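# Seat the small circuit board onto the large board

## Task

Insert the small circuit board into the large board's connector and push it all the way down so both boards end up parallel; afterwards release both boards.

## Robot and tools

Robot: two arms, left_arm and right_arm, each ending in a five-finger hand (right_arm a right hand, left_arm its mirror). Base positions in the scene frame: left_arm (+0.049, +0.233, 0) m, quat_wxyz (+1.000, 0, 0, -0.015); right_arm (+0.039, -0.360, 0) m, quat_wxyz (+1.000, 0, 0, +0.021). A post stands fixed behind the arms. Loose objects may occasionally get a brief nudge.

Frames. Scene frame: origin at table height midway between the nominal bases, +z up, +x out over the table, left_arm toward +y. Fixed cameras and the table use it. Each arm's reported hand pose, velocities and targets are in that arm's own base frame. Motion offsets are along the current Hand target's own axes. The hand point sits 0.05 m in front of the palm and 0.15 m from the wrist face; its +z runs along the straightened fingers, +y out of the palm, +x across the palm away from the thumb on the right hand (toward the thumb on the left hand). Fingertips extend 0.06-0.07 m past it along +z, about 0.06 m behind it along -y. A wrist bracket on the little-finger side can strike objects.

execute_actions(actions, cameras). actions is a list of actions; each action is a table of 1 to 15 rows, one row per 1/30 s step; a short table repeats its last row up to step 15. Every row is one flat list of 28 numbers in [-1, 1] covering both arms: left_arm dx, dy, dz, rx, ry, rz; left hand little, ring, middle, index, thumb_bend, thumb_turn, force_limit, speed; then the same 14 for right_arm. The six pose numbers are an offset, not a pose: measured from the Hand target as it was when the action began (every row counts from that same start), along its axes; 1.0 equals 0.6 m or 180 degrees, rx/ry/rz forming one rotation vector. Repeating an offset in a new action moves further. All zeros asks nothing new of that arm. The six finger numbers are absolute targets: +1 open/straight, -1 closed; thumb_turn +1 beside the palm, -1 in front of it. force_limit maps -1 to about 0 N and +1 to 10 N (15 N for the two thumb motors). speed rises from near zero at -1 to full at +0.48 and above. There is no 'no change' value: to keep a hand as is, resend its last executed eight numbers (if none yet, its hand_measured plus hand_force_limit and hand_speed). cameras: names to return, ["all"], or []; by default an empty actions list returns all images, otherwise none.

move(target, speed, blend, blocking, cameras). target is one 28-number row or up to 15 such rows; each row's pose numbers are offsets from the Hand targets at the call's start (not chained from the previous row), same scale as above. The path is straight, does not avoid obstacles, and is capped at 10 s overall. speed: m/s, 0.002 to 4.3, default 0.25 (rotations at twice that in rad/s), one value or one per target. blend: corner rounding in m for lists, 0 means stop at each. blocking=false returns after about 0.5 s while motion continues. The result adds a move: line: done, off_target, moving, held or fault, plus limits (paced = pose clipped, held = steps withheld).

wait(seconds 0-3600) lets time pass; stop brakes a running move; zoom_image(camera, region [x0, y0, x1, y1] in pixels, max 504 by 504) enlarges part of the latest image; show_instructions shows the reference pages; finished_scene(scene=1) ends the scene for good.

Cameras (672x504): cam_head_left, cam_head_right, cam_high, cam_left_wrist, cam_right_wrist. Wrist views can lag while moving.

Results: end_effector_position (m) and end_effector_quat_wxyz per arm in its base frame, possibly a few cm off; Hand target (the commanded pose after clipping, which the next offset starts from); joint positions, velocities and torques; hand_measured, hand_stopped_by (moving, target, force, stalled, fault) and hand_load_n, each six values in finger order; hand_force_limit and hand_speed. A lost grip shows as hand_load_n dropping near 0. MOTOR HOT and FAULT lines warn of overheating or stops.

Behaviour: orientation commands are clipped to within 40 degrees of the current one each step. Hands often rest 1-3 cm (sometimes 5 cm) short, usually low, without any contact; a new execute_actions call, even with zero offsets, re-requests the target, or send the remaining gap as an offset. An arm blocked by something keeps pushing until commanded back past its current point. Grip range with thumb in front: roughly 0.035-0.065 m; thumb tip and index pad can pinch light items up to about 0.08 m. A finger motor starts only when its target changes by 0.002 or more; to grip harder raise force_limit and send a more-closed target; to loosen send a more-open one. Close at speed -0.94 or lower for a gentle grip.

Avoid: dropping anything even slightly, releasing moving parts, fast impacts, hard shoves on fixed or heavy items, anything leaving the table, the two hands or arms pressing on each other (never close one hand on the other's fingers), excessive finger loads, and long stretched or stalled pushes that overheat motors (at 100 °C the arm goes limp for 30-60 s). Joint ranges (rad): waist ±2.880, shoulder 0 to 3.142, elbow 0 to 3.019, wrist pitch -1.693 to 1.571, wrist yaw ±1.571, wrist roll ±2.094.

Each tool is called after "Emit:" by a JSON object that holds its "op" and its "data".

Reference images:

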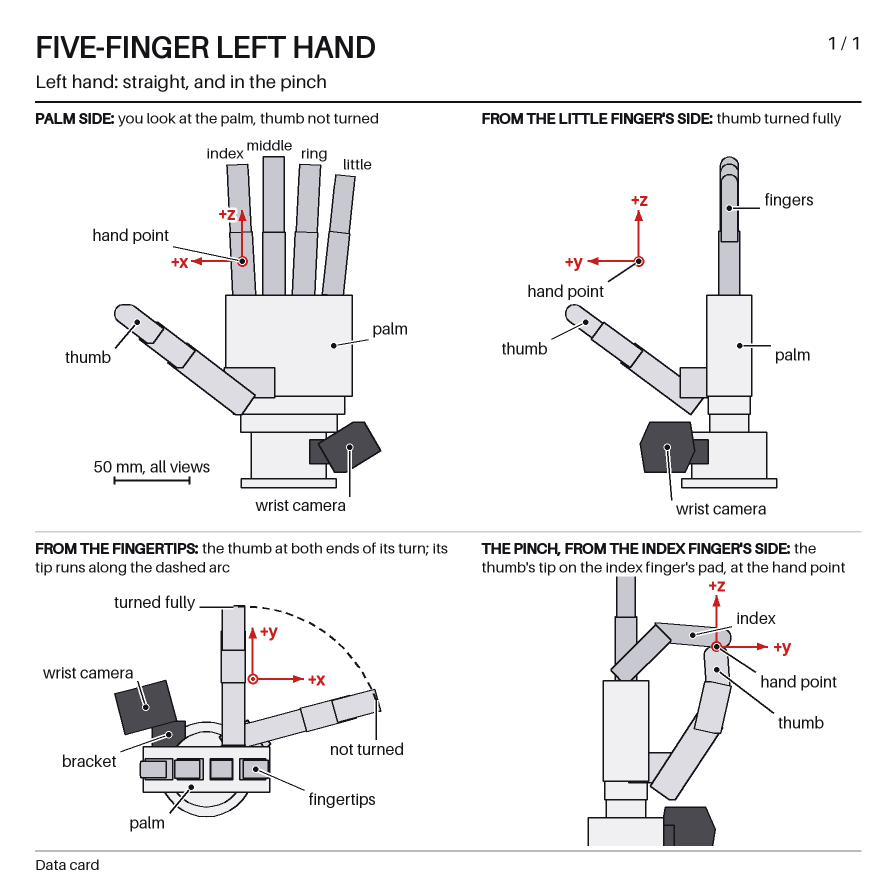

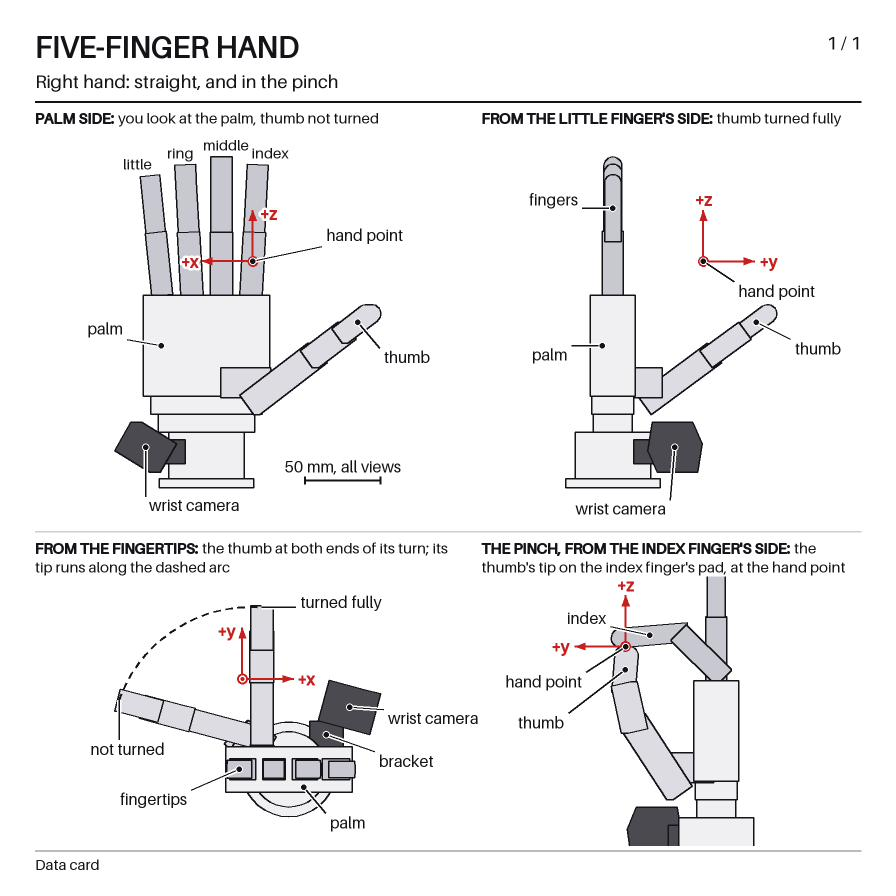

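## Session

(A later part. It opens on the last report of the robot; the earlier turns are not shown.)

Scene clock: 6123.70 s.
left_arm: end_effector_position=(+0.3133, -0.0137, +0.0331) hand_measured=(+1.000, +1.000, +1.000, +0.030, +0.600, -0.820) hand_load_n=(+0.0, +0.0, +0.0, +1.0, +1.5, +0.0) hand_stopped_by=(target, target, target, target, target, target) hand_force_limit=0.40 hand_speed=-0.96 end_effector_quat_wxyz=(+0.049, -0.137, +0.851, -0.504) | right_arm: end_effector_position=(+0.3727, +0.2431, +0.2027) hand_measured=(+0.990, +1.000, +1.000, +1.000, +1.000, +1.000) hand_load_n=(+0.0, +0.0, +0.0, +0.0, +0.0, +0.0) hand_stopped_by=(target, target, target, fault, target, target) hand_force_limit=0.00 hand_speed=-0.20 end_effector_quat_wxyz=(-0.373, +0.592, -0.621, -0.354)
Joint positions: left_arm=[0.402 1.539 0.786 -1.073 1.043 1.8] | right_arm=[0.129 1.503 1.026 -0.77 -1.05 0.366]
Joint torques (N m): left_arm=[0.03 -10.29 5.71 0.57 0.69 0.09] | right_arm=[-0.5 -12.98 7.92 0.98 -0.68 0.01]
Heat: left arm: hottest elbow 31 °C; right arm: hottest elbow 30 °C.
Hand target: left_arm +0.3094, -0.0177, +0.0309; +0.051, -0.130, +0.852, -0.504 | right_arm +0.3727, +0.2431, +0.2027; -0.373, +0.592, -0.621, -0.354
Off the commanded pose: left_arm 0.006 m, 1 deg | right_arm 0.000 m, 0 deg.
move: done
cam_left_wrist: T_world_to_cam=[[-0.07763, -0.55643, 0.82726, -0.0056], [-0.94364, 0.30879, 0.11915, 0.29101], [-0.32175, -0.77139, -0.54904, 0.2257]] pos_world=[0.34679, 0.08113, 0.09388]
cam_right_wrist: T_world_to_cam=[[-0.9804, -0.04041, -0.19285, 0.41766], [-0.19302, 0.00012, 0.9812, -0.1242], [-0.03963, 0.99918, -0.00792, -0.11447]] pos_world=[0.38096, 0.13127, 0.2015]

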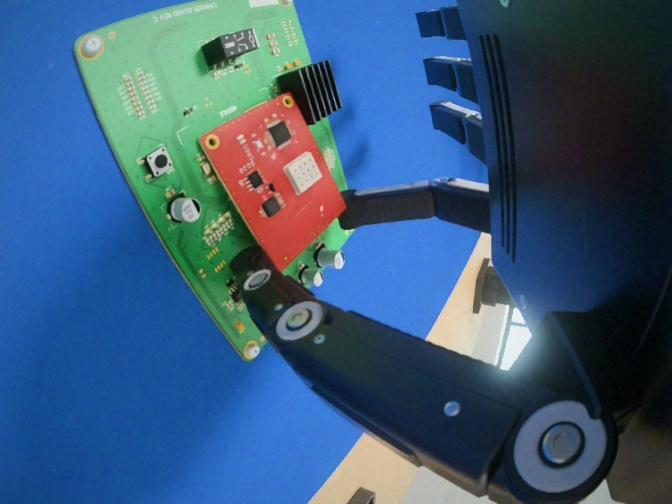

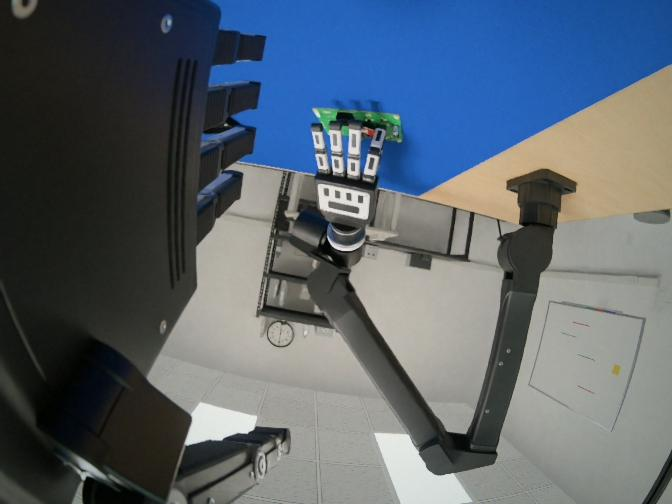

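Emit:
{"op": "move", "data": {"target": [0,0,0,0,0,0,1,1,1,-0.03,0.6,-0.82,0.4,-0.94,0,0,0,0,0,0,0.99,1,1,1,1,1,0,-0.2], "cameras": ["cam_left_wrist","cam_right_wrist"]}}

Emit:
{"op": "zoom_image", "data": {"camera": "cam_left_wrist", "region": [200, 80, 380, 290]}}

Emit:
{"op": "zoom_image", "data": {"camera": "cam_right_wrist", "region": [335, 115, 395, 160]}}

Scene clock: 6131.80 s.
left_arm: end_effector_position=(+0.3133, -0.0137, +0.0331) hand_measured=(+1.000, +1.000, +1.000, -0.030, +0.600, -0.820) hand_load_n=(+0.0, +0.0, +0.0, +0.0, +0.0, +0.0) hand_stopped_by=(target, target, target, target, target, target) hand_force_limit=0.40 hand_speed=-0.94 end_effector_quat_wxyz=(+0.049, -0.137, +0.851, -0.504) | right_arm: end_effector_position=(+0.3727, +0.2431, +0.2027) hand_measured=(+0.990, +1.000, +1.000, +1.000, +1.000, +1.000) hand_load_n=(+0.0, +0.0, +0.0, +0.0, +0.0, +0.0) hand_stopped_by=(target, target, target, fault, target, target) hand_force_limit=0.00 hand_speed=-0.20 end_effector_quat_wxyz=(-0.373, +0.592, -0.621, -0.354)
Joint positions: left_arm=[0.402 1.539 0.786 -1.073 1.043 1.8] | right_arm=[0.129 1.503 1.026 -0.77 -1.05 0.366]
Joint torques (N m): left_arm=[-0.67 -10.58 5.67 0.95 0.74 0.06] | right_arm=[-0.62 -13.27 7.88 1.01 -0.71 -0.01]
Heat: left arm: hottest elbow 31 °C; right arm: hottest elbow 30 °C.
Hand target: left_arm +0.3094, -0.0177, +0.0309; +0.051, -0.130, +0.852, -0.504 | right_arm +0.3727, +0.2431, +0.2027; -0.373, +0.592, -0.621, -0.354
Off the commanded pose: left_arm 0.006 m, 1 deg | right_arm 0.000 m, 0 deg.
move: done
cam_left_wrist: T_world_to_cam=[[-0.07763, -0.55643, 0.82726, -0.0056], [-0.94364, 0.30879, 0.11915, 0.29101], [-0.32175, -0.77139, -0.54904, 0.2257]] pos_world=[0.34679, 0.08113, 0.09388]
cam_right_wrist: T_world_to_cam=[[-0.9804, -0.04041, -0.19285, 0.41766], [-0.19302, 0.00012, 0.9812, -0.1242], [-0.03963, 0.99918, -0.00792, -0.11447]] pos_world=[0.38096, 0.13127, 0.2015]

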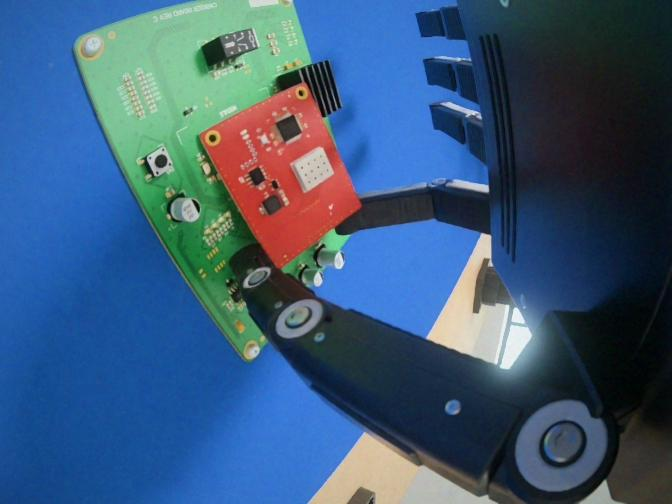

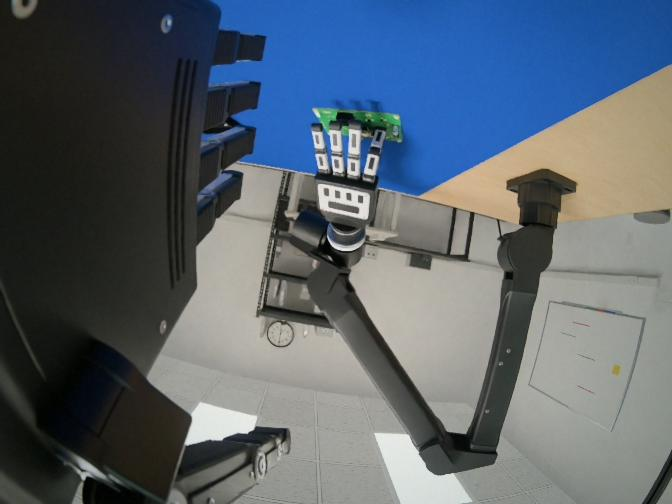

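Scaled by 2.400 from the camera's image (finer frame: 960x720).

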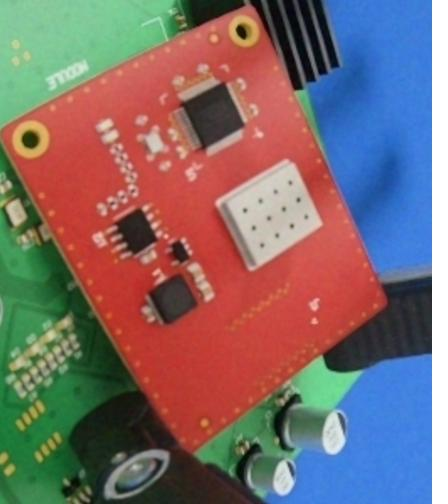

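Scaled by 8.400 from the camera's image (finer frame: 960x720).

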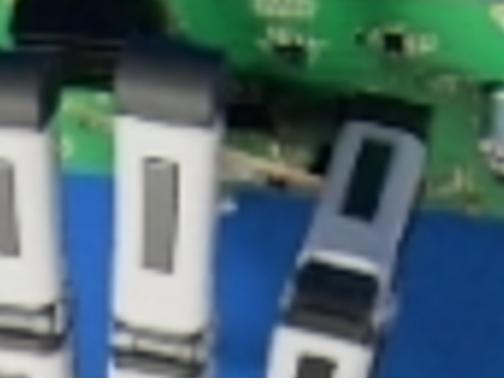

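Emit:
{"op": "move", "data": {"target": [0,0,0,0,0,0,1,1,1,0.15,0.6,-0.82,0.4,-0.97,0,0,0,0,0,0,0.99,1,1,1,1,1,0,-0.2], "cameras": ["cam_left_wrist","cam_right_wrist"]}}

Emit:
{"op": "zoom_image", "data": {"camera": "cam_left_wrist", "region": [200, 80, 380, 290]}}

Emit:
{"op": "zoom_image", "data": {"camera": "cam_right_wrist", "region": [335, 115, 395, 160]}}

Scene clock: 6141.87 s.
left_arm: end_effector_position=(+0.3133, -0.0137, +0.0331) hand_measured=(+1.000, +1.000, +1.000, +0.150, +0.600, -0.820) hand_load_n=(+0.0, +0.0, +0.0, +0.0, +0.0, +0.0) hand_stopped_by=(target, target, target, target, target, target) hand_force_limit=0.40 hand_speed=-0.97 end_effector_quat_wxyz=(+0.049, -0.137, +0.851, -0.504) | right_arm: end_effector_position=(+0.3727, +0.2431, +0.2027) hand_measured=(+0.990, +1.000, +1.000, +1.000, +1.000, +1.000) hand_load_n=(+0.0, +0.0, +0.0, +0.0, +0.0, +0.0) hand_stopped_by=(target, target, target, fault, target, target) hand_force_limit=0.00 hand_speed=-0.20 end_effector_quat_wxyz=(-0.373, +0.592, -0.621, -0.354)
Joint positions: left_arm=[0.402 1.539 0.786 -1.073 1.043 1.8] | right_arm=[0.129 1.503 1.026 -0.77 -1.05 0.366]
Joint torques (N m): left_arm=[0.03 -10.58 5.82 0.77 0.67 0.11] | right_arm=[-0.44 -12.98 7.87 0.99 -0.72 0.01]
Heat: left arm: hottest elbow 31 °C; right arm: hottest elbow 30 °C.
Hand target: left_arm +0.3094, -0.0177, +0.0309; +0.051, -0.130, +0.852, -0.504 | right_arm +0.3727, +0.2431, +0.2027; -0.373, +0.592, -0.621, -0.354
Off the commanded pose: left_arm 0.006 m, 1 deg | right_arm 0.000 m, 0 deg.
move: done
cam_left_wrist: T_world_to_cam=[[-0.07763, -0.55643, 0.82726, -0.0056], [-0.94364, 0.30879, 0.11915, 0.29101], [-0.32175, -0.77139, -0.54904, 0.2257]] pos_world=[0.34679, 0.08113, 0.09388]
cam_right_wrist: T_world_to_cam=[[-0.9804, -0.04041, -0.19285, 0.41766], [-0.19302, 0.00012, 0.9812, -0.1242], [-0.03963, 0.99918, -0.00792, -0.11447]] pos_world=[0.38096, 0.13127, 0.2015]

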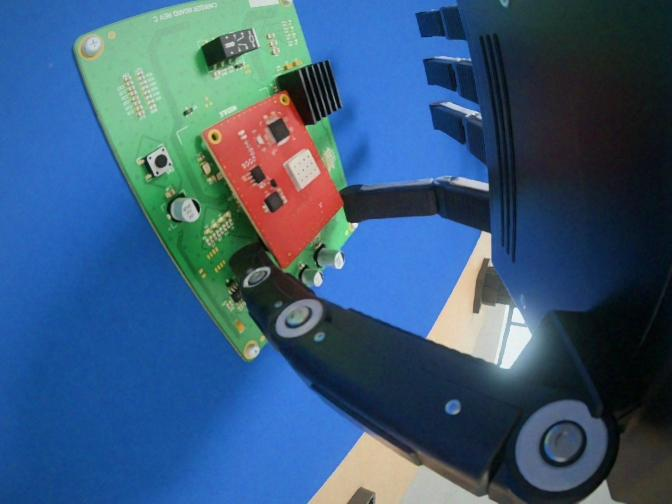

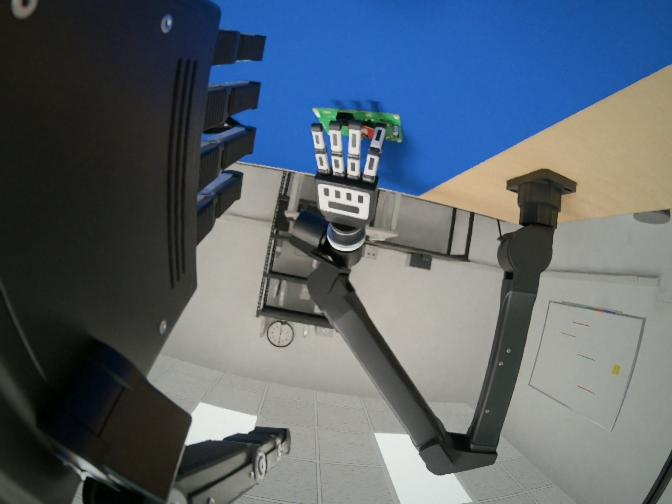

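Scaled by 2.400 from the camera's image (finer frame: 960x720).

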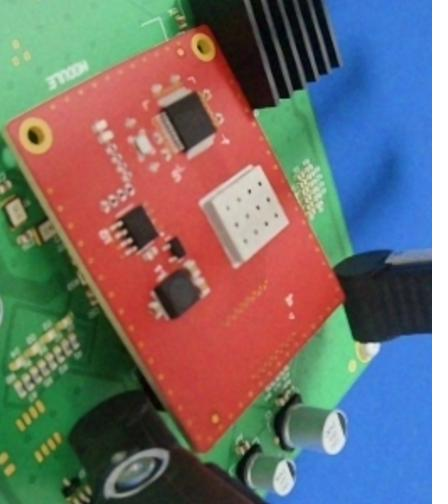

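Scaled by 8.400 from the camera's image (finer frame: 960x720).

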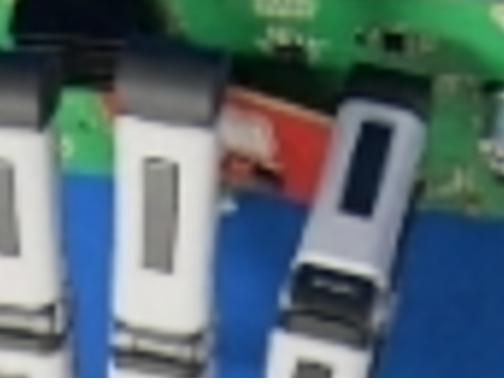

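Emit:
{"op": "zoom_image", "data": {"camera": "cam_left_wrist", "region": [180, 100, 260, 160]}}

Emit:
{"op": "zoom_image", "data": {"camera": "cam_left_wrist", "region": [240, 70, 320, 130]}}

Emit:
{"op": "zoom_image", "data": {"camera": "cam_left_wrist", "region": [290, 180, 370, 240]}}

Emit:
{"op": "zoom_image", "data": {"camera": "cam_left_wrist", "region": [240, 225, 320, 285]}}

Emit:
{"op": "zoom_image", "data": {"camera": "cam_left_wrist", "region": [60, 15, 140, 75]}}

Scaled by 6.300 from the camera's image (finer frame: 960x720).

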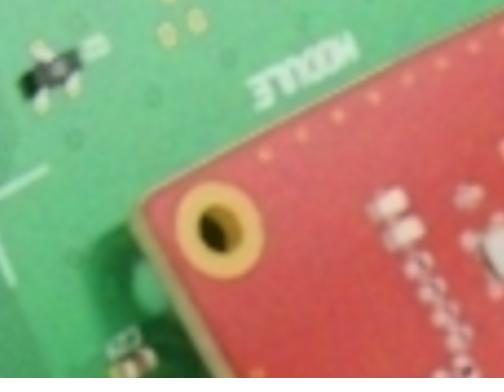

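Scaled by 6.300 from the camera's image (finer frame: 960x720).

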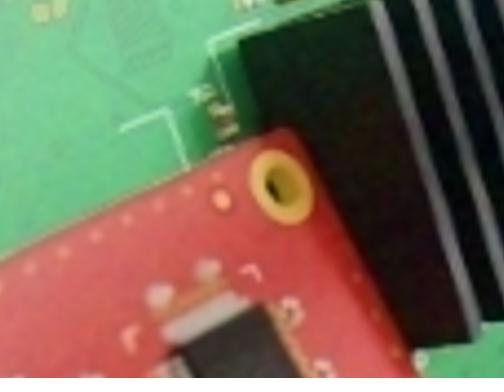

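Scaled by 6.300 from the camera's image (finer frame: 960x720).

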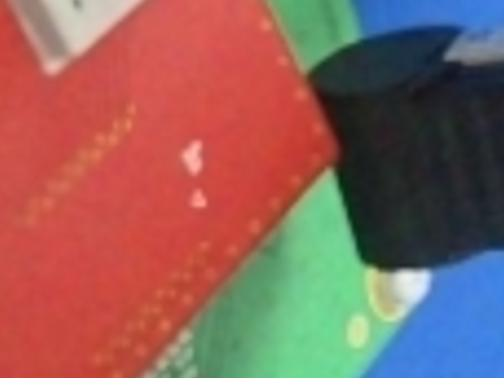

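Scaled by 6.300 from the camera's image (finer frame: 960x720).

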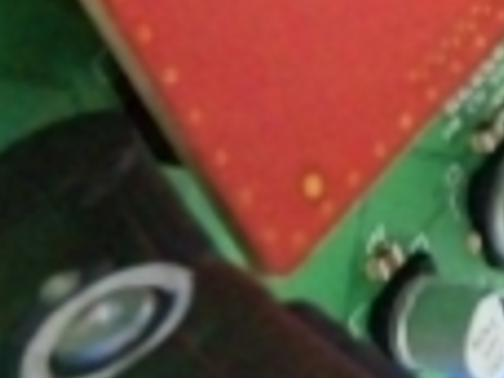

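Scaled by 6.300 from the camera's image (finer frame: 960x720).

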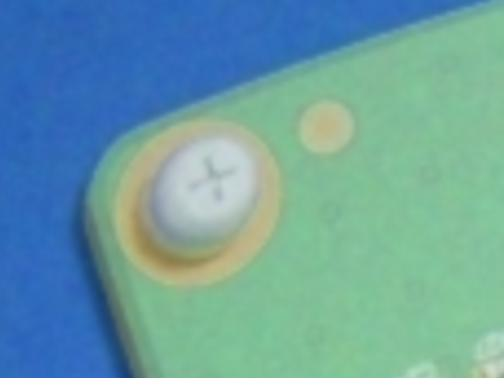

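Emit:
{"op": "move", "data": {"target": [-0.00247,0.00107,0.00023,-0.00029,-0.00109,0.00192,1,1,1,0.15,0.56,-0.82,0.4,-0.97,0,0,0,0,0,0,0.99,1,1,1,1,1,0,-0.2], "speed": 0.03, "cameras": ["cam_left_wrist","cam_right_wrist"]}}

Emit:
{"op": "zoom_image", "data": {"camera": "cam_left_wrist", "region": [200, 80, 380, 290]}}

Emit:
{"op": "zoom_image", "data": {"camera": "cam_right_wrist", "region": [335, 115, 395, 160]}}

Scene clock: 6224.23 s.
left_arm: end_effector_position=(+0.3150, -0.0129, +0.0325) hand_measured=(+1.000, +1.000, +1.000, +0.150, +0.560, -0.820) hand_load_n=(-0.5, +0.0, +0.0, +0.0, +0.5, +0.0) hand_stopped_by=(target, target, target, target, moving, target) hand_force_limit=0.40 hand_speed=-0.97 end_effector_quat_wxyz=(+0.053, -0.135, +0.852, -0.503) | right_arm: end_effector_position=(+0.3727, +0.2431, +0.2027) hand_measured=(+0.990, +1.000, +1.000, +1.000, +1.000, +1.000) hand_load_n=(+0.0, +0.0, +0.0, +0.0, +0.0, +0.0) hand_stopped_by=(target, target, target, fault, target, target) hand_force_limit=0.00 hand_speed=-0.20 end_effector_quat_wxyz=(-0.373, +0.592, -0.621, -0.354)
Joint positions: left_arm=[0.402 1.539 0.786 -1.064 1.043 1.8] | right_arm=[0.129 1.503 1.026 -0.77 -1.05 0.366]
Joint torques (N m): left_arm=[0.15 -9.82 5.74 0.44 0.65 0.09] | right_arm=[-0.26 -13.16 7.86 1.09 -0.7 -0.03]
Heat: left arm: hottest elbow 31 °C; right arm: hottest elbow 30 °C.
Hand target: left_arm +0.3107, -0.0171, +0.0302; +0.053, -0.129, +0.853, -0.503 | right_arm +0.3727, +0.2431, +0.2027; -0.373, +0.592, -0.621, -0.354
Off the commanded pose: left_arm 0.006 m, 1 deg | right_arm 0.000 m, 0 deg.
move: done
cam_left_wrist: T_world_to_cam=[[-0.08435, -0.55929, 0.82467, -0.00236], [-0.94458, 0.30838, 0.11253, 0.29302], [-0.31725, -0.76948, -0.55431, 0.22536]] pos_world=[0.34808, 0.08173, 0.09389]
cam_right_wrist: T_world_to_cam=[[-0.9804, -0.04041, -0.19285, 0.41766], [-0.19302, 0.00012, 0.9812, -0.1242], [-0.03963, 0.99918, -0.00792, -0.11447]] pos_world=[0.38096, 0.13127, 0.2015]

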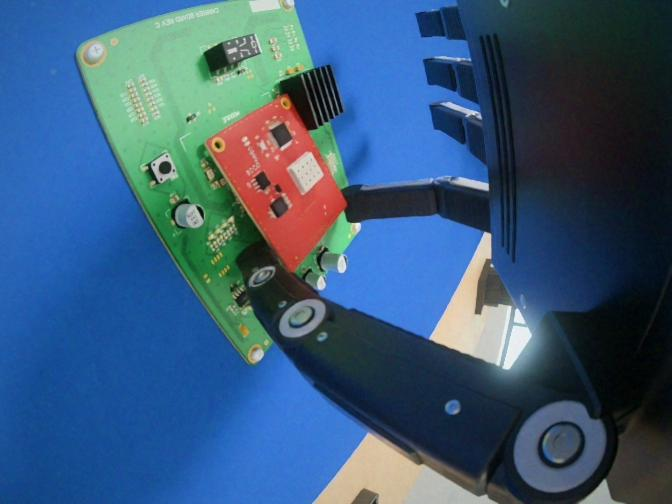

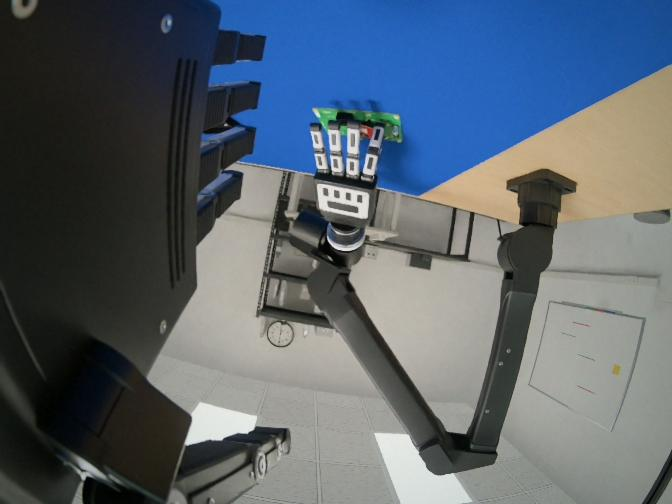

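Scaled by 2.400 from the camera's image (finer frame: 960x720).

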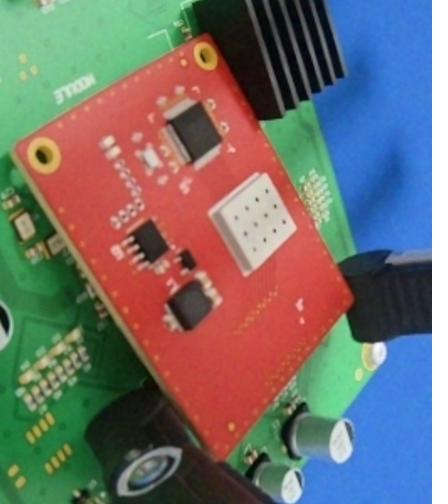

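Scaled by 8.400 from the camera's image (finer frame: 960x720).

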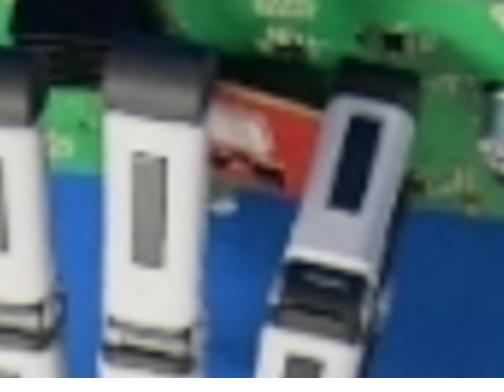

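Emit:
{"op": "move", "data": {"target": [0,0,0,0,0,0,1,1,1,0.07,0.56,-0.82,0.4,-0.96,0,0,0,0,0,0,0.99,1,1,1,1,1,0,-0.2], "cameras": ["cam_left_wrist","cam_right_wrist"]}}

Emit:
{"op": "zoom_image", "data": {"camera": "cam_left_wrist", "region": [200, 80, 380, 290]}}

Emit:
{"op": "zoom_image", "data": {"camera": "cam_right_wrist", "region": [335, 115, 395, 160]}}

Scene clock: 6229.57 s.
left_arm: end_effector_position=(+0.3150, -0.0129, +0.0325) hand_measured=(+1.000, +1.000, +1.000, +0.070, +0.560, -0.820) hand_load_n=(+0.0, +0.0, +0.0, +0.0, +0.0, +0.0) hand_stopped_by=(target, target, target, target, target, target) hand_force_limit=0.40 hand_speed=-0.96 end_effector_quat_wxyz=(+0.053, -0.135, +0.852, -0.503) | right_arm: end_effector_position=(+0.3727, +0.2431, +0.2027) hand_measured=(+0.990, +1.000, +1.000, +1.000, +1.000, +1.000) hand_load_n=(+0.0, +0.0, +0.0, +0.0, +0.0, +0.0) hand_stopped_by=(target, target, target, fault, target, target) hand_force_limit=0.00 hand_speed=-0.20 end_effector_quat_wxyz=(-0.373, +0.592, -0.621, -0.354)
Joint positions: left_arm=[0.402 1.539 0.786 -1.064 1.043 1.8] | right_arm=[0.129 1.503 1.026 -0.77 -1.05 0.366]
Joint torques (N m): left_arm=[-0.26 -10.23 5.97 0.62 0.65 0.15] | right_arm=[-0.62 -12.86 7.94 0.96 -0.69 0.01]
Heat: left arm: hottest elbow 31 °C; right arm: hottest elbow 30 °C.
Hand target: left_arm +0.3107, -0.0171, +0.0302; +0.053, -0.129, +0.853, -0.503 | right_arm +0.3727, +0.2431, +0.2027; -0.373, +0.592, -0.621, -0.354
Off the commanded pose: left_arm 0.006 m, 1 deg | right_arm 0.000 m, 0 deg.
move: done
cam_left_wrist: T_world_to_cam=[[-0.08435, -0.55929, 0.82467, -0.00236], [-0.94458, 0.30838, 0.11253, 0.29302], [-0.31725, -0.76948, -0.55431, 0.22536]] pos_world=[0.34808, 0.08173, 0.09389]
cam_right_wrist: T_world_to_cam=[[-0.9804, -0.04041, -0.19285, 0.41766], [-0.19302, 0.00012, 0.9812, -0.1242], [-0.03963, 0.99918, -0.00792, -0.11447]] pos_world=[0.38096, 0.13127, 0.2015]

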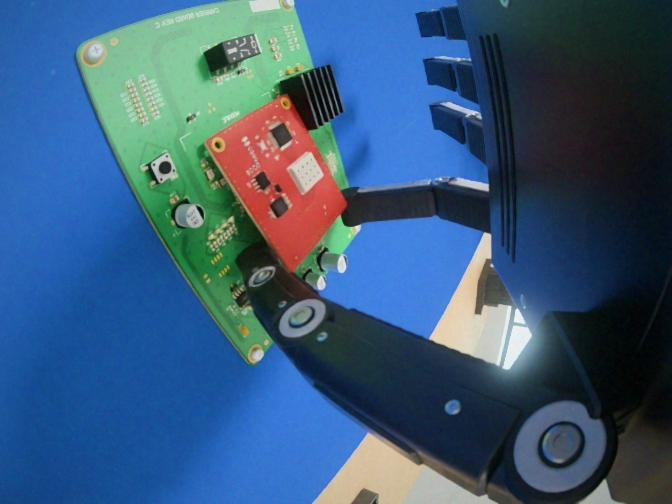

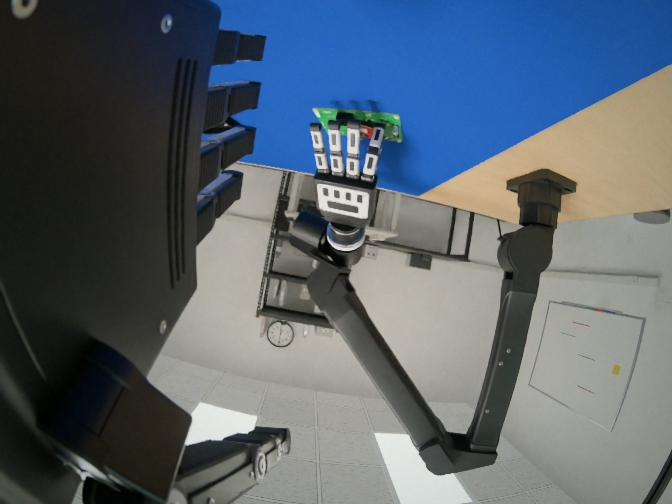

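Scaled by 2.400 from the camera's image (finer frame: 960x720).

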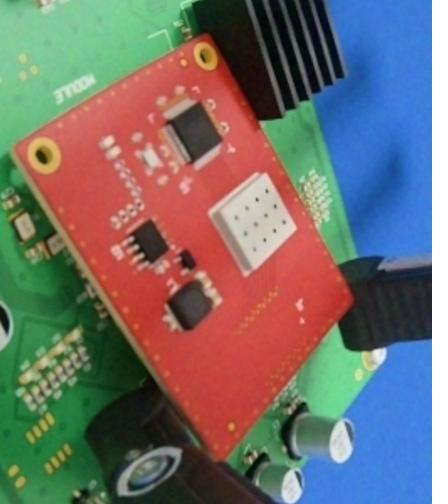

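Scaled by 8.400 from the camera's image (finer frame: 960x720).

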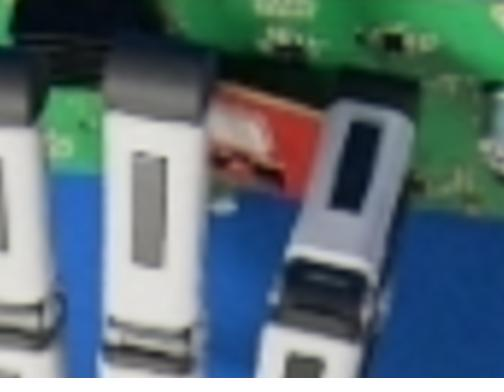

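Emit:
{"op": "move", "data": {"target": [0,0,0,0,0,0,1,1,1,0.02,0.56,-0.82,0.4,-0.96,0,0,0,0,0,0,0.99,1,1,1,1,1,0,-0.2], "cameras": ["cam_left_wrist","cam_right_wrist"]}}

Emit:
{"op": "zoom_image", "data": {"camera": "cam_left_wrist", "region": [200, 80, 380, 290]}}

Emit:
{"op": "zoom_image", "data": {"camera": "cam_right_wrist", "region": [335, 115, 395, 160]}}

Scene clock: 6234.13 s.
left_arm: end_effector_position=(+0.3150, -0.0129, +0.0325) hand_measured=(+1.000, +1.000, +1.000, +0.020, +0.560, -0.820) hand_load_n=(+0.0, +0.0, +0.0, +0.0, +0.5, +0.0) hand_stopped_by=(target, target, target, target, target, target) hand_force_limit=0.40 hand_speed=-0.96 end_effector_quat_wxyz=(+0.053, -0.135, +0.852, -0.503) | right_arm: end_effector_position=(+0.3727, +0.2431, +0.2027) hand_measured=(+0.990, +1.000, +1.000, +1.000, +1.000, +1.000) hand_load_n=(+0.0, +0.0, +0.5, +0.0, +0.0, +0.0) hand_stopped_by=(target, target, target, fault, target, target) hand_force_limit=0.00 hand_speed=-0.20 end_effector_quat_wxyz=(-0.373, +0.592, -0.621, -0.354)
Joint positions: left_arm=[0.402 1.539 0.786 -1.064 1.043 1.8] | right_arm=[0.129 1.503 1.026 -0.77 -1.05 0.366]
Joint torques (N m): left_arm=[-0.67 -10.17 5.78 0.5 0.68 0.11] | right_arm=[-0.26 -12.81 7.84 1.05 -0.71 -0.03]
Heat: left arm: hottest elbow 31 °C; right arm: hottest elbow 30 °C.
Hand target: left_arm +0.3107, -0.0171, +0.0302; +0.053, -0.129, +0.853, -0.503 | right_arm +0.3727, +0.2431, +0.2027; -0.373, +0.592, -0.621, -0.354
Off the commanded pose: left_arm 0.006 m, 1 deg | right_arm 0.000 m, 0 deg.
move: done
cam_left_wrist: T_world_to_cam=[[-0.08435, -0.55929, 0.82467, -0.00236], [-0.94458, 0.30838, 0.11253, 0.29302], [-0.31725, -0.76948, -0.55431, 0.22536]] pos_world=[0.34808, 0.08173, 0.09389]
cam_right_wrist: T_world_to_cam=[[-0.9804, -0.04041, -0.19285, 0.41766], [-0.19302, 0.00012, 0.9812, -0.1242], [-0.03963, 0.99918, -0.00792, -0.11447]] pos_world=[0.38096, 0.13127, 0.2015]

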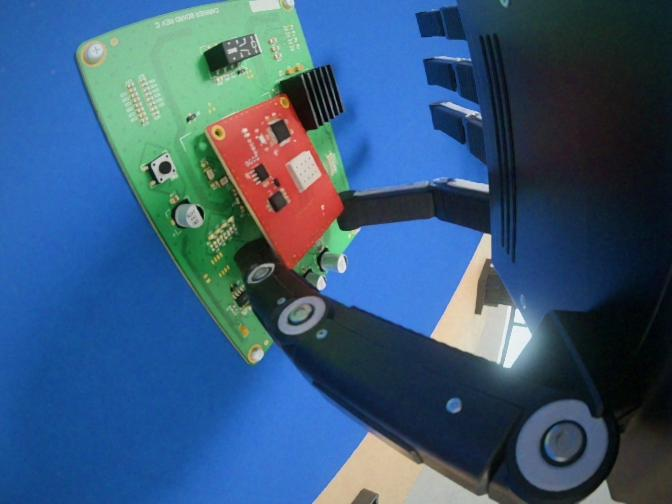

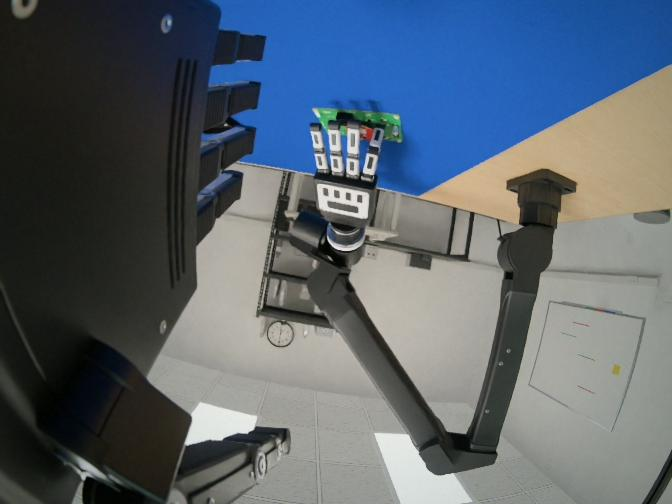

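Scaled by 2.400 from the camera's image (finer frame: 960x720).

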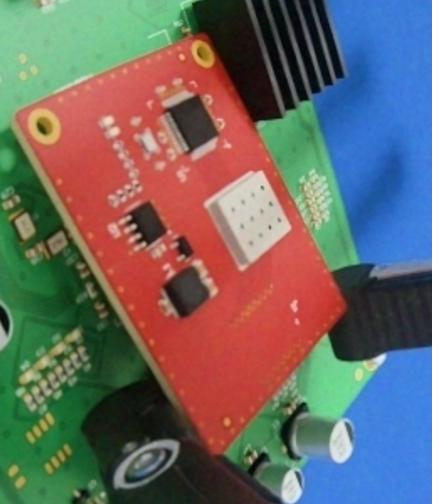

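Scaled by 8.400 from the camera's image (finer frame: 960x720).

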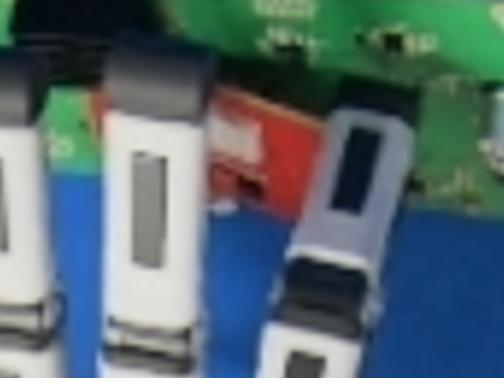

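Emit:
{"op": "move", "data": {"target": [0,0,0,0,0,0,1,1,1,0.1,0.56,-0.82,0.4,-0.96,0,0,0,0,0,0,0.99,1,1,1,1,1,0,-0.2], "cameras": ["cam_left_wrist","cam_right_wrist"]}}

Emit:
{"op": "zoom_image", "data": {"camera": "cam_left_wrist", "region": [200, 80, 380, 290]}}

Emit:
{"op": "zoom_image", "data": {"camera": "cam_right_wrist", "region": [335, 115, 395, 160]}}

Scene clock: 6242.73 s.
left_arm: end_effector_position=(+0.3150, -0.0129, +0.0325) hand_measured=(+1.000, +1.000, +1.000, +0.100, +0.560, -0.820) hand_load_n=(+0.0, +0.0, +0.0, -0.5, +0.0, +0.0) hand_stopped_by=(target, target, target, target, target, target) hand_force_limit=0.40 hand_speed=-0.96 end_effector_quat_wxyz=(+0.053, -0.135, +0.852, -0.503) | right_arm: end_effector_position=(+0.3727, +0.2431, +0.2027) hand_measured=(+0.990, +1.000, +1.000, +1.000, +1.000, +1.000) hand_load_n=(+0.0, +0.0, +0.0, +0.0, -0.5, +0.0) hand_stopped_by=(target, target, target, fault, target, target) hand_force_limit=0.00 hand_speed=-0.20 end_effector_quat_wxyz=(-0.373, +0.592, -0.621, -0.354)
Joint positions: left_arm=[0.402 1.539 0.786 -1.064 1.043 1.8] | right_arm=[0.129 1.503 1.026 -0.77 -1.05 0.366]
Joint torques (N m): left_arm=[-0.15 -10.17 5.86 0.44 0.71 0.1] | right_arm=[-0.56 -13.16 7.88 1.03 -0.71 0]
Heat: left arm: hottest elbow 31 °C; right arm: hottest elbow 30 °C.
Hand target: left_arm +0.3107, -0.0171, +0.0302; +0.053, -0.129, +0.853, -0.503 | right_arm +0.3727, +0.2431, +0.2027; -0.373, +0.592, -0.621, -0.354
Off the commanded pose: left_arm 0.006 m, 1 deg | right_arm 0.000 m, 0 deg.
move: done
cam_left_wrist: T_world_to_cam=[[-0.08435, -0.55929, 0.82467, -0.00236], [-0.94458, 0.30838, 0.11253, 0.29302], [-0.31725, -0.76948, -0.55431, 0.22536]] pos_world=[0.34808, 0.08173, 0.09389]
cam_right_wrist: T_world_to_cam=[[-0.9804, -0.04041, -0.19285, 0.41766], [-0.19302, 0.00012, 0.9812, -0.1242], [-0.03963, 0.99918, -0.00792, -0.11447]] pos_world=[0.38096, 0.13127, 0.2015]

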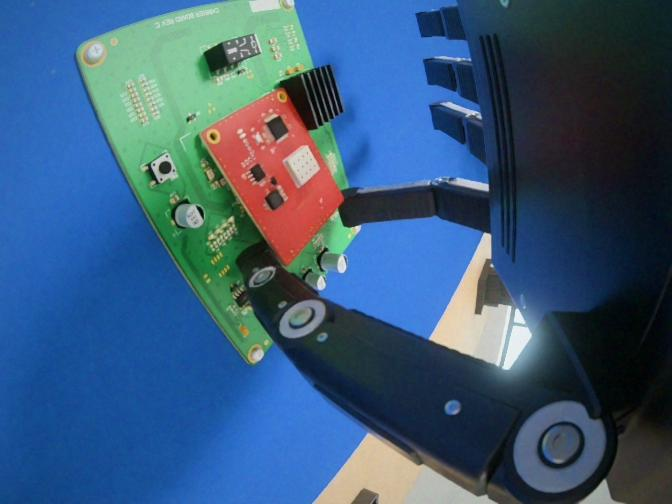

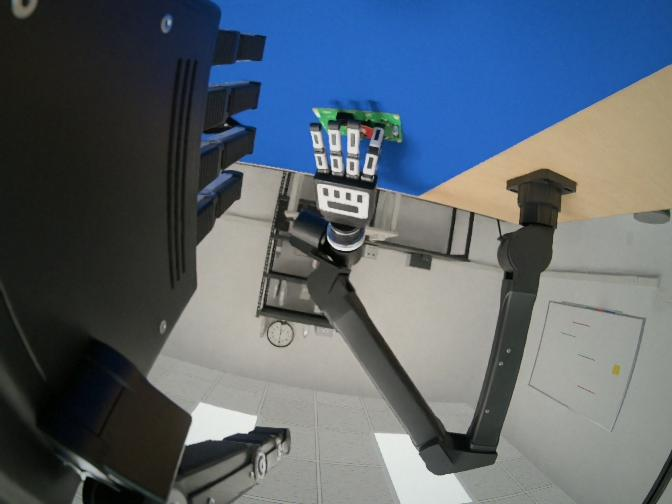

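Scaled by 2.400 from the camera's image (finer frame: 960x720).

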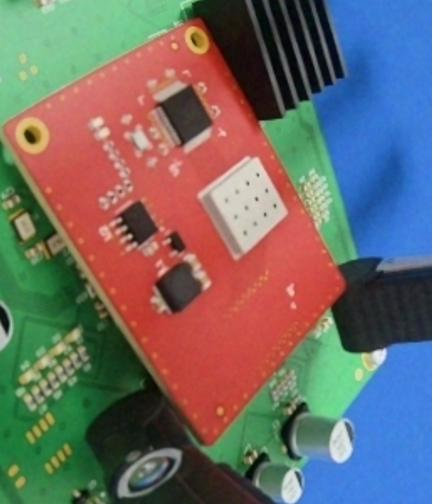

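Scaled by 8.400 from the camera's image (finer frame: 960x720).

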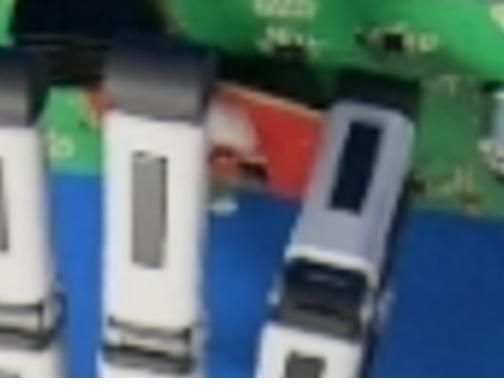

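Emit:
{"op": "move", "data": {"target": [-0.00478,0.00185,-0.00285,-0.00343,-0.0026,0.00521,1,1,1,0.15,0.57,-0.82,0.4,-0.96,0,0,0,0,0,0,0.99,1,1,1,1,1,0,-0.2], "speed": 0.03, "cameras": ["cam_left_wrist","cam_right_wrist"]}}

Emit:
{"op": "zoom_image", "data": {"camera": "cam_left_wrist", "region": [200, 80, 380, 290]}}

Emit:
{"op": "zoom_image", "data": {"camera": "cam_right_wrist", "region": [335, 115, 395, 160]}}

Scene clock: 6312.03 s.
left_arm: end_effector_position=(+0.3172, -0.0112, +0.0318) hand_measured=(+1.000, +1.000, +1.000, +0.150, +0.570, -0.820) hand_load_n=(+0.0, +0.0, +0.0, +0.0, +0.0, +0.0) hand_stopped_by=(target, target, target, target, target, target) hand_force_limit=0.40 hand_speed=-0.96 end_effector_quat_wxyz=(+0.058, -0.131, +0.854, -0.500) | right_arm: end_effector_position=(+0.3727, +0.2431, +0.2027) hand_measured=(+0.990, +1.000, +1.000, +1.000, +1.000, +1.000) hand_load_n=(+0.0, +0.0, +0.0, +0.0, +0.0, +0.0) hand_stopped_by=(target, target, target, fault, target, target) hand_force_limit=0.00 hand_speed=-0.20 end_effector_quat_wxyz=(-0.373, +0.592, -0.621, -0.354)
Joint positions: left_arm=[0.402 1.536 0.786 -1.052 1.038 1.8] | right_arm=[0.129 1.503 1.026 -0.77 -1.05 0.366]
Joint torques (N m): left_arm=[-0.5 -10.58 5.76 0.38 0.54 0.13] | right_arm=[-0.62 -13.04 7.82 1.03 -0.69 -0.02]
Heat: left arm: hottest elbow 31 °C; right arm: hottest elbow 30 °C.
Hand target: left_arm +0.3128, -0.0143, +0.0299; +0.060, -0.124, +0.856, -0.498 | right_arm +0.3727, +0.2431, +0.2027; -0.373, +0.592, -0.621, -0.354
Off the commanded pose: left_arm 0.006 m, 1 deg | right_arm 0.000 m, 0 deg.
move: done
cam_left_wrist: T_world_to_cam=[[-0.09462, -0.56764, 0.81782, 0.0028], [-0.94549, 0.30837, 0.10464, 0.29519], [-0.31159, -0.76335, -0.56588, 0.22565]] pos_world=[0.34968, 0.08282, 0.09451]
cam_right_wrist: T_world_to_cam=[[-0.9804, -0.04041, -0.19285, 0.41766], [-0.19302, 0.00012, 0.9812, -0.1242], [-0.03963, 0.99918, -0.00792, -0.11447]] pos_world=[0.38096, 0.13127, 0.2015]

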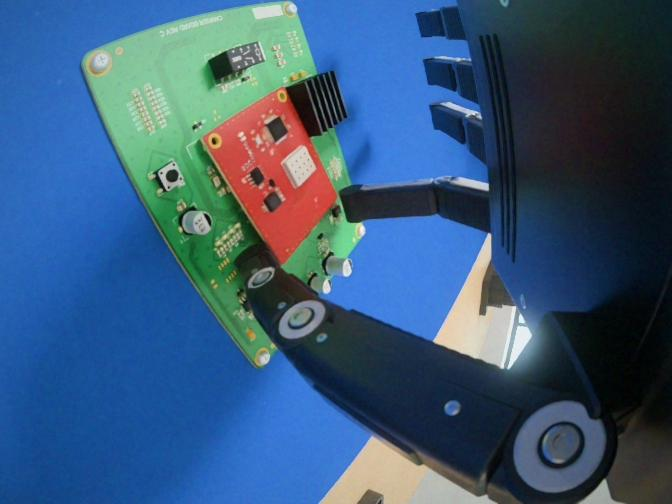

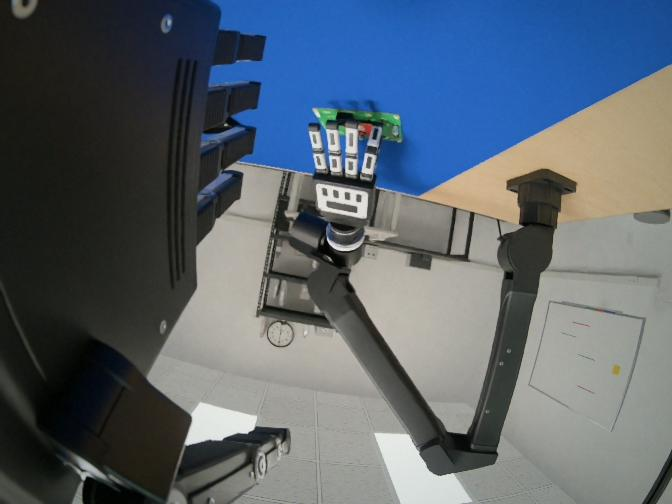

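Scaled by 2.400 from the camera's image (finer frame: 960x720).

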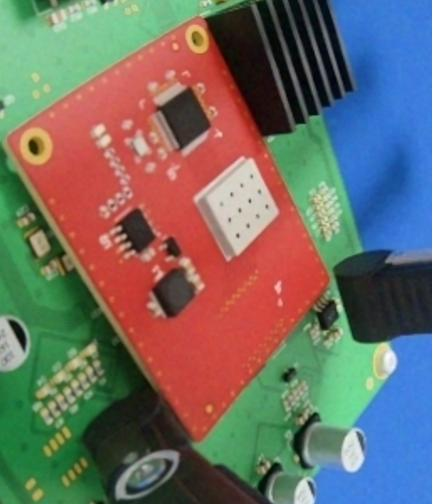

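Scaled by 8.400 from the camera's image (finer frame: 960x720).

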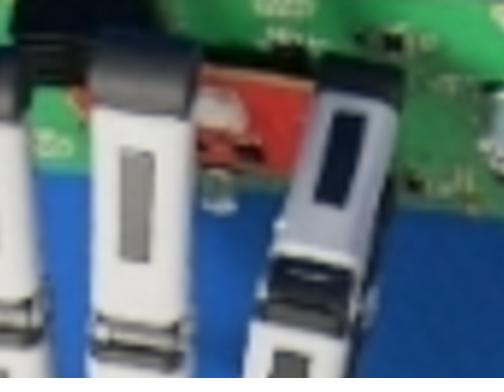

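Emit:
{"op": "zoom_image", "data": {"camera": "cam_left_wrist", "region": [180, 100, 260, 160]}}

Emit:
{"op": "zoom_image", "data": {"camera": "cam_left_wrist", "region": [240, 70, 320, 130]}}

Emit:
{"op": "zoom_image", "data": {"camera": "cam_left_wrist", "region": [290, 170, 370, 230]}}

Emit:
{"op": "zoom_image", "data": {"camera": "cam_left_wrist", "region": [240, 215, 320, 275]}}

Emit:
{"op": "zoom_image", "data": {"camera": "cam_left_wrist", "region": [60, 30, 140, 90]}}

Emit:
{"op": "zoom_image", "data": {"camera": "cam_left_wrist", "region": [320, 190, 400, 250]}}

Scaled by 6.300 from the camera's image (finer frame: 960x720).

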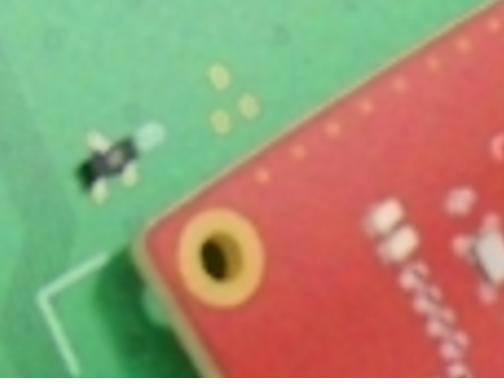

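Scaled by 6.300 from the camera's image (finer frame: 960x720).

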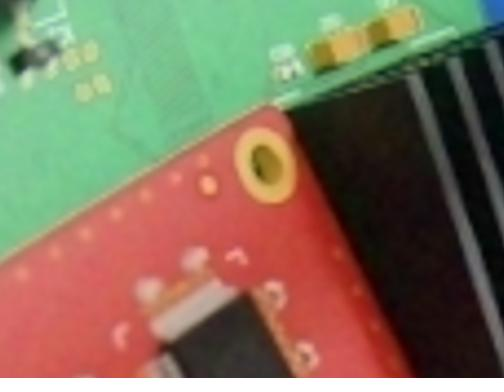

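Scaled by 6.300 from the camera's image (finer frame: 960x720).

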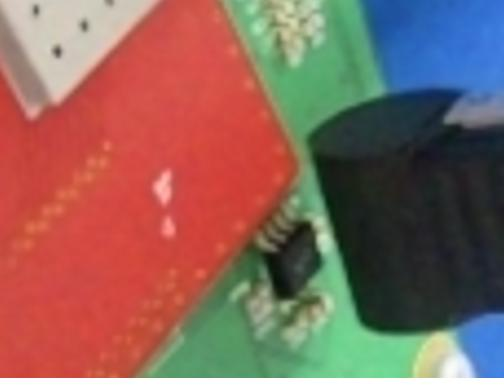

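Scaled by 6.300 from the camera's image (finer frame: 960x720).

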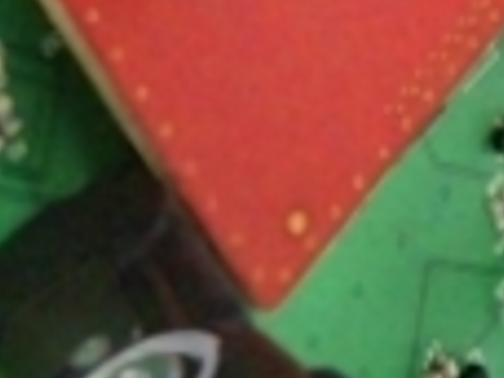

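Scaled by 6.300 from the camera's image (finer frame: 960x720).

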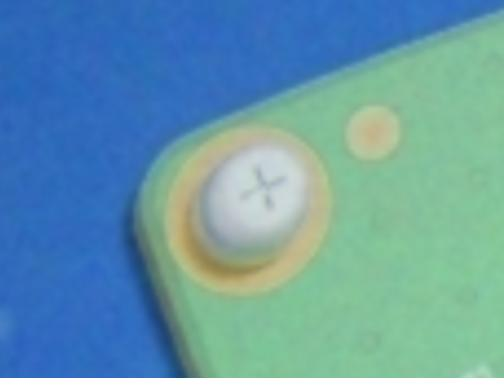

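Scaled by 6.300 from the camera's image (finer frame: 960x720).

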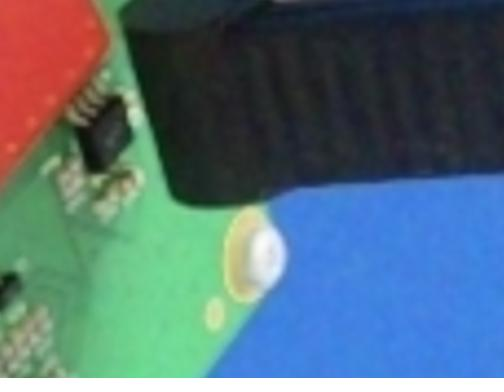

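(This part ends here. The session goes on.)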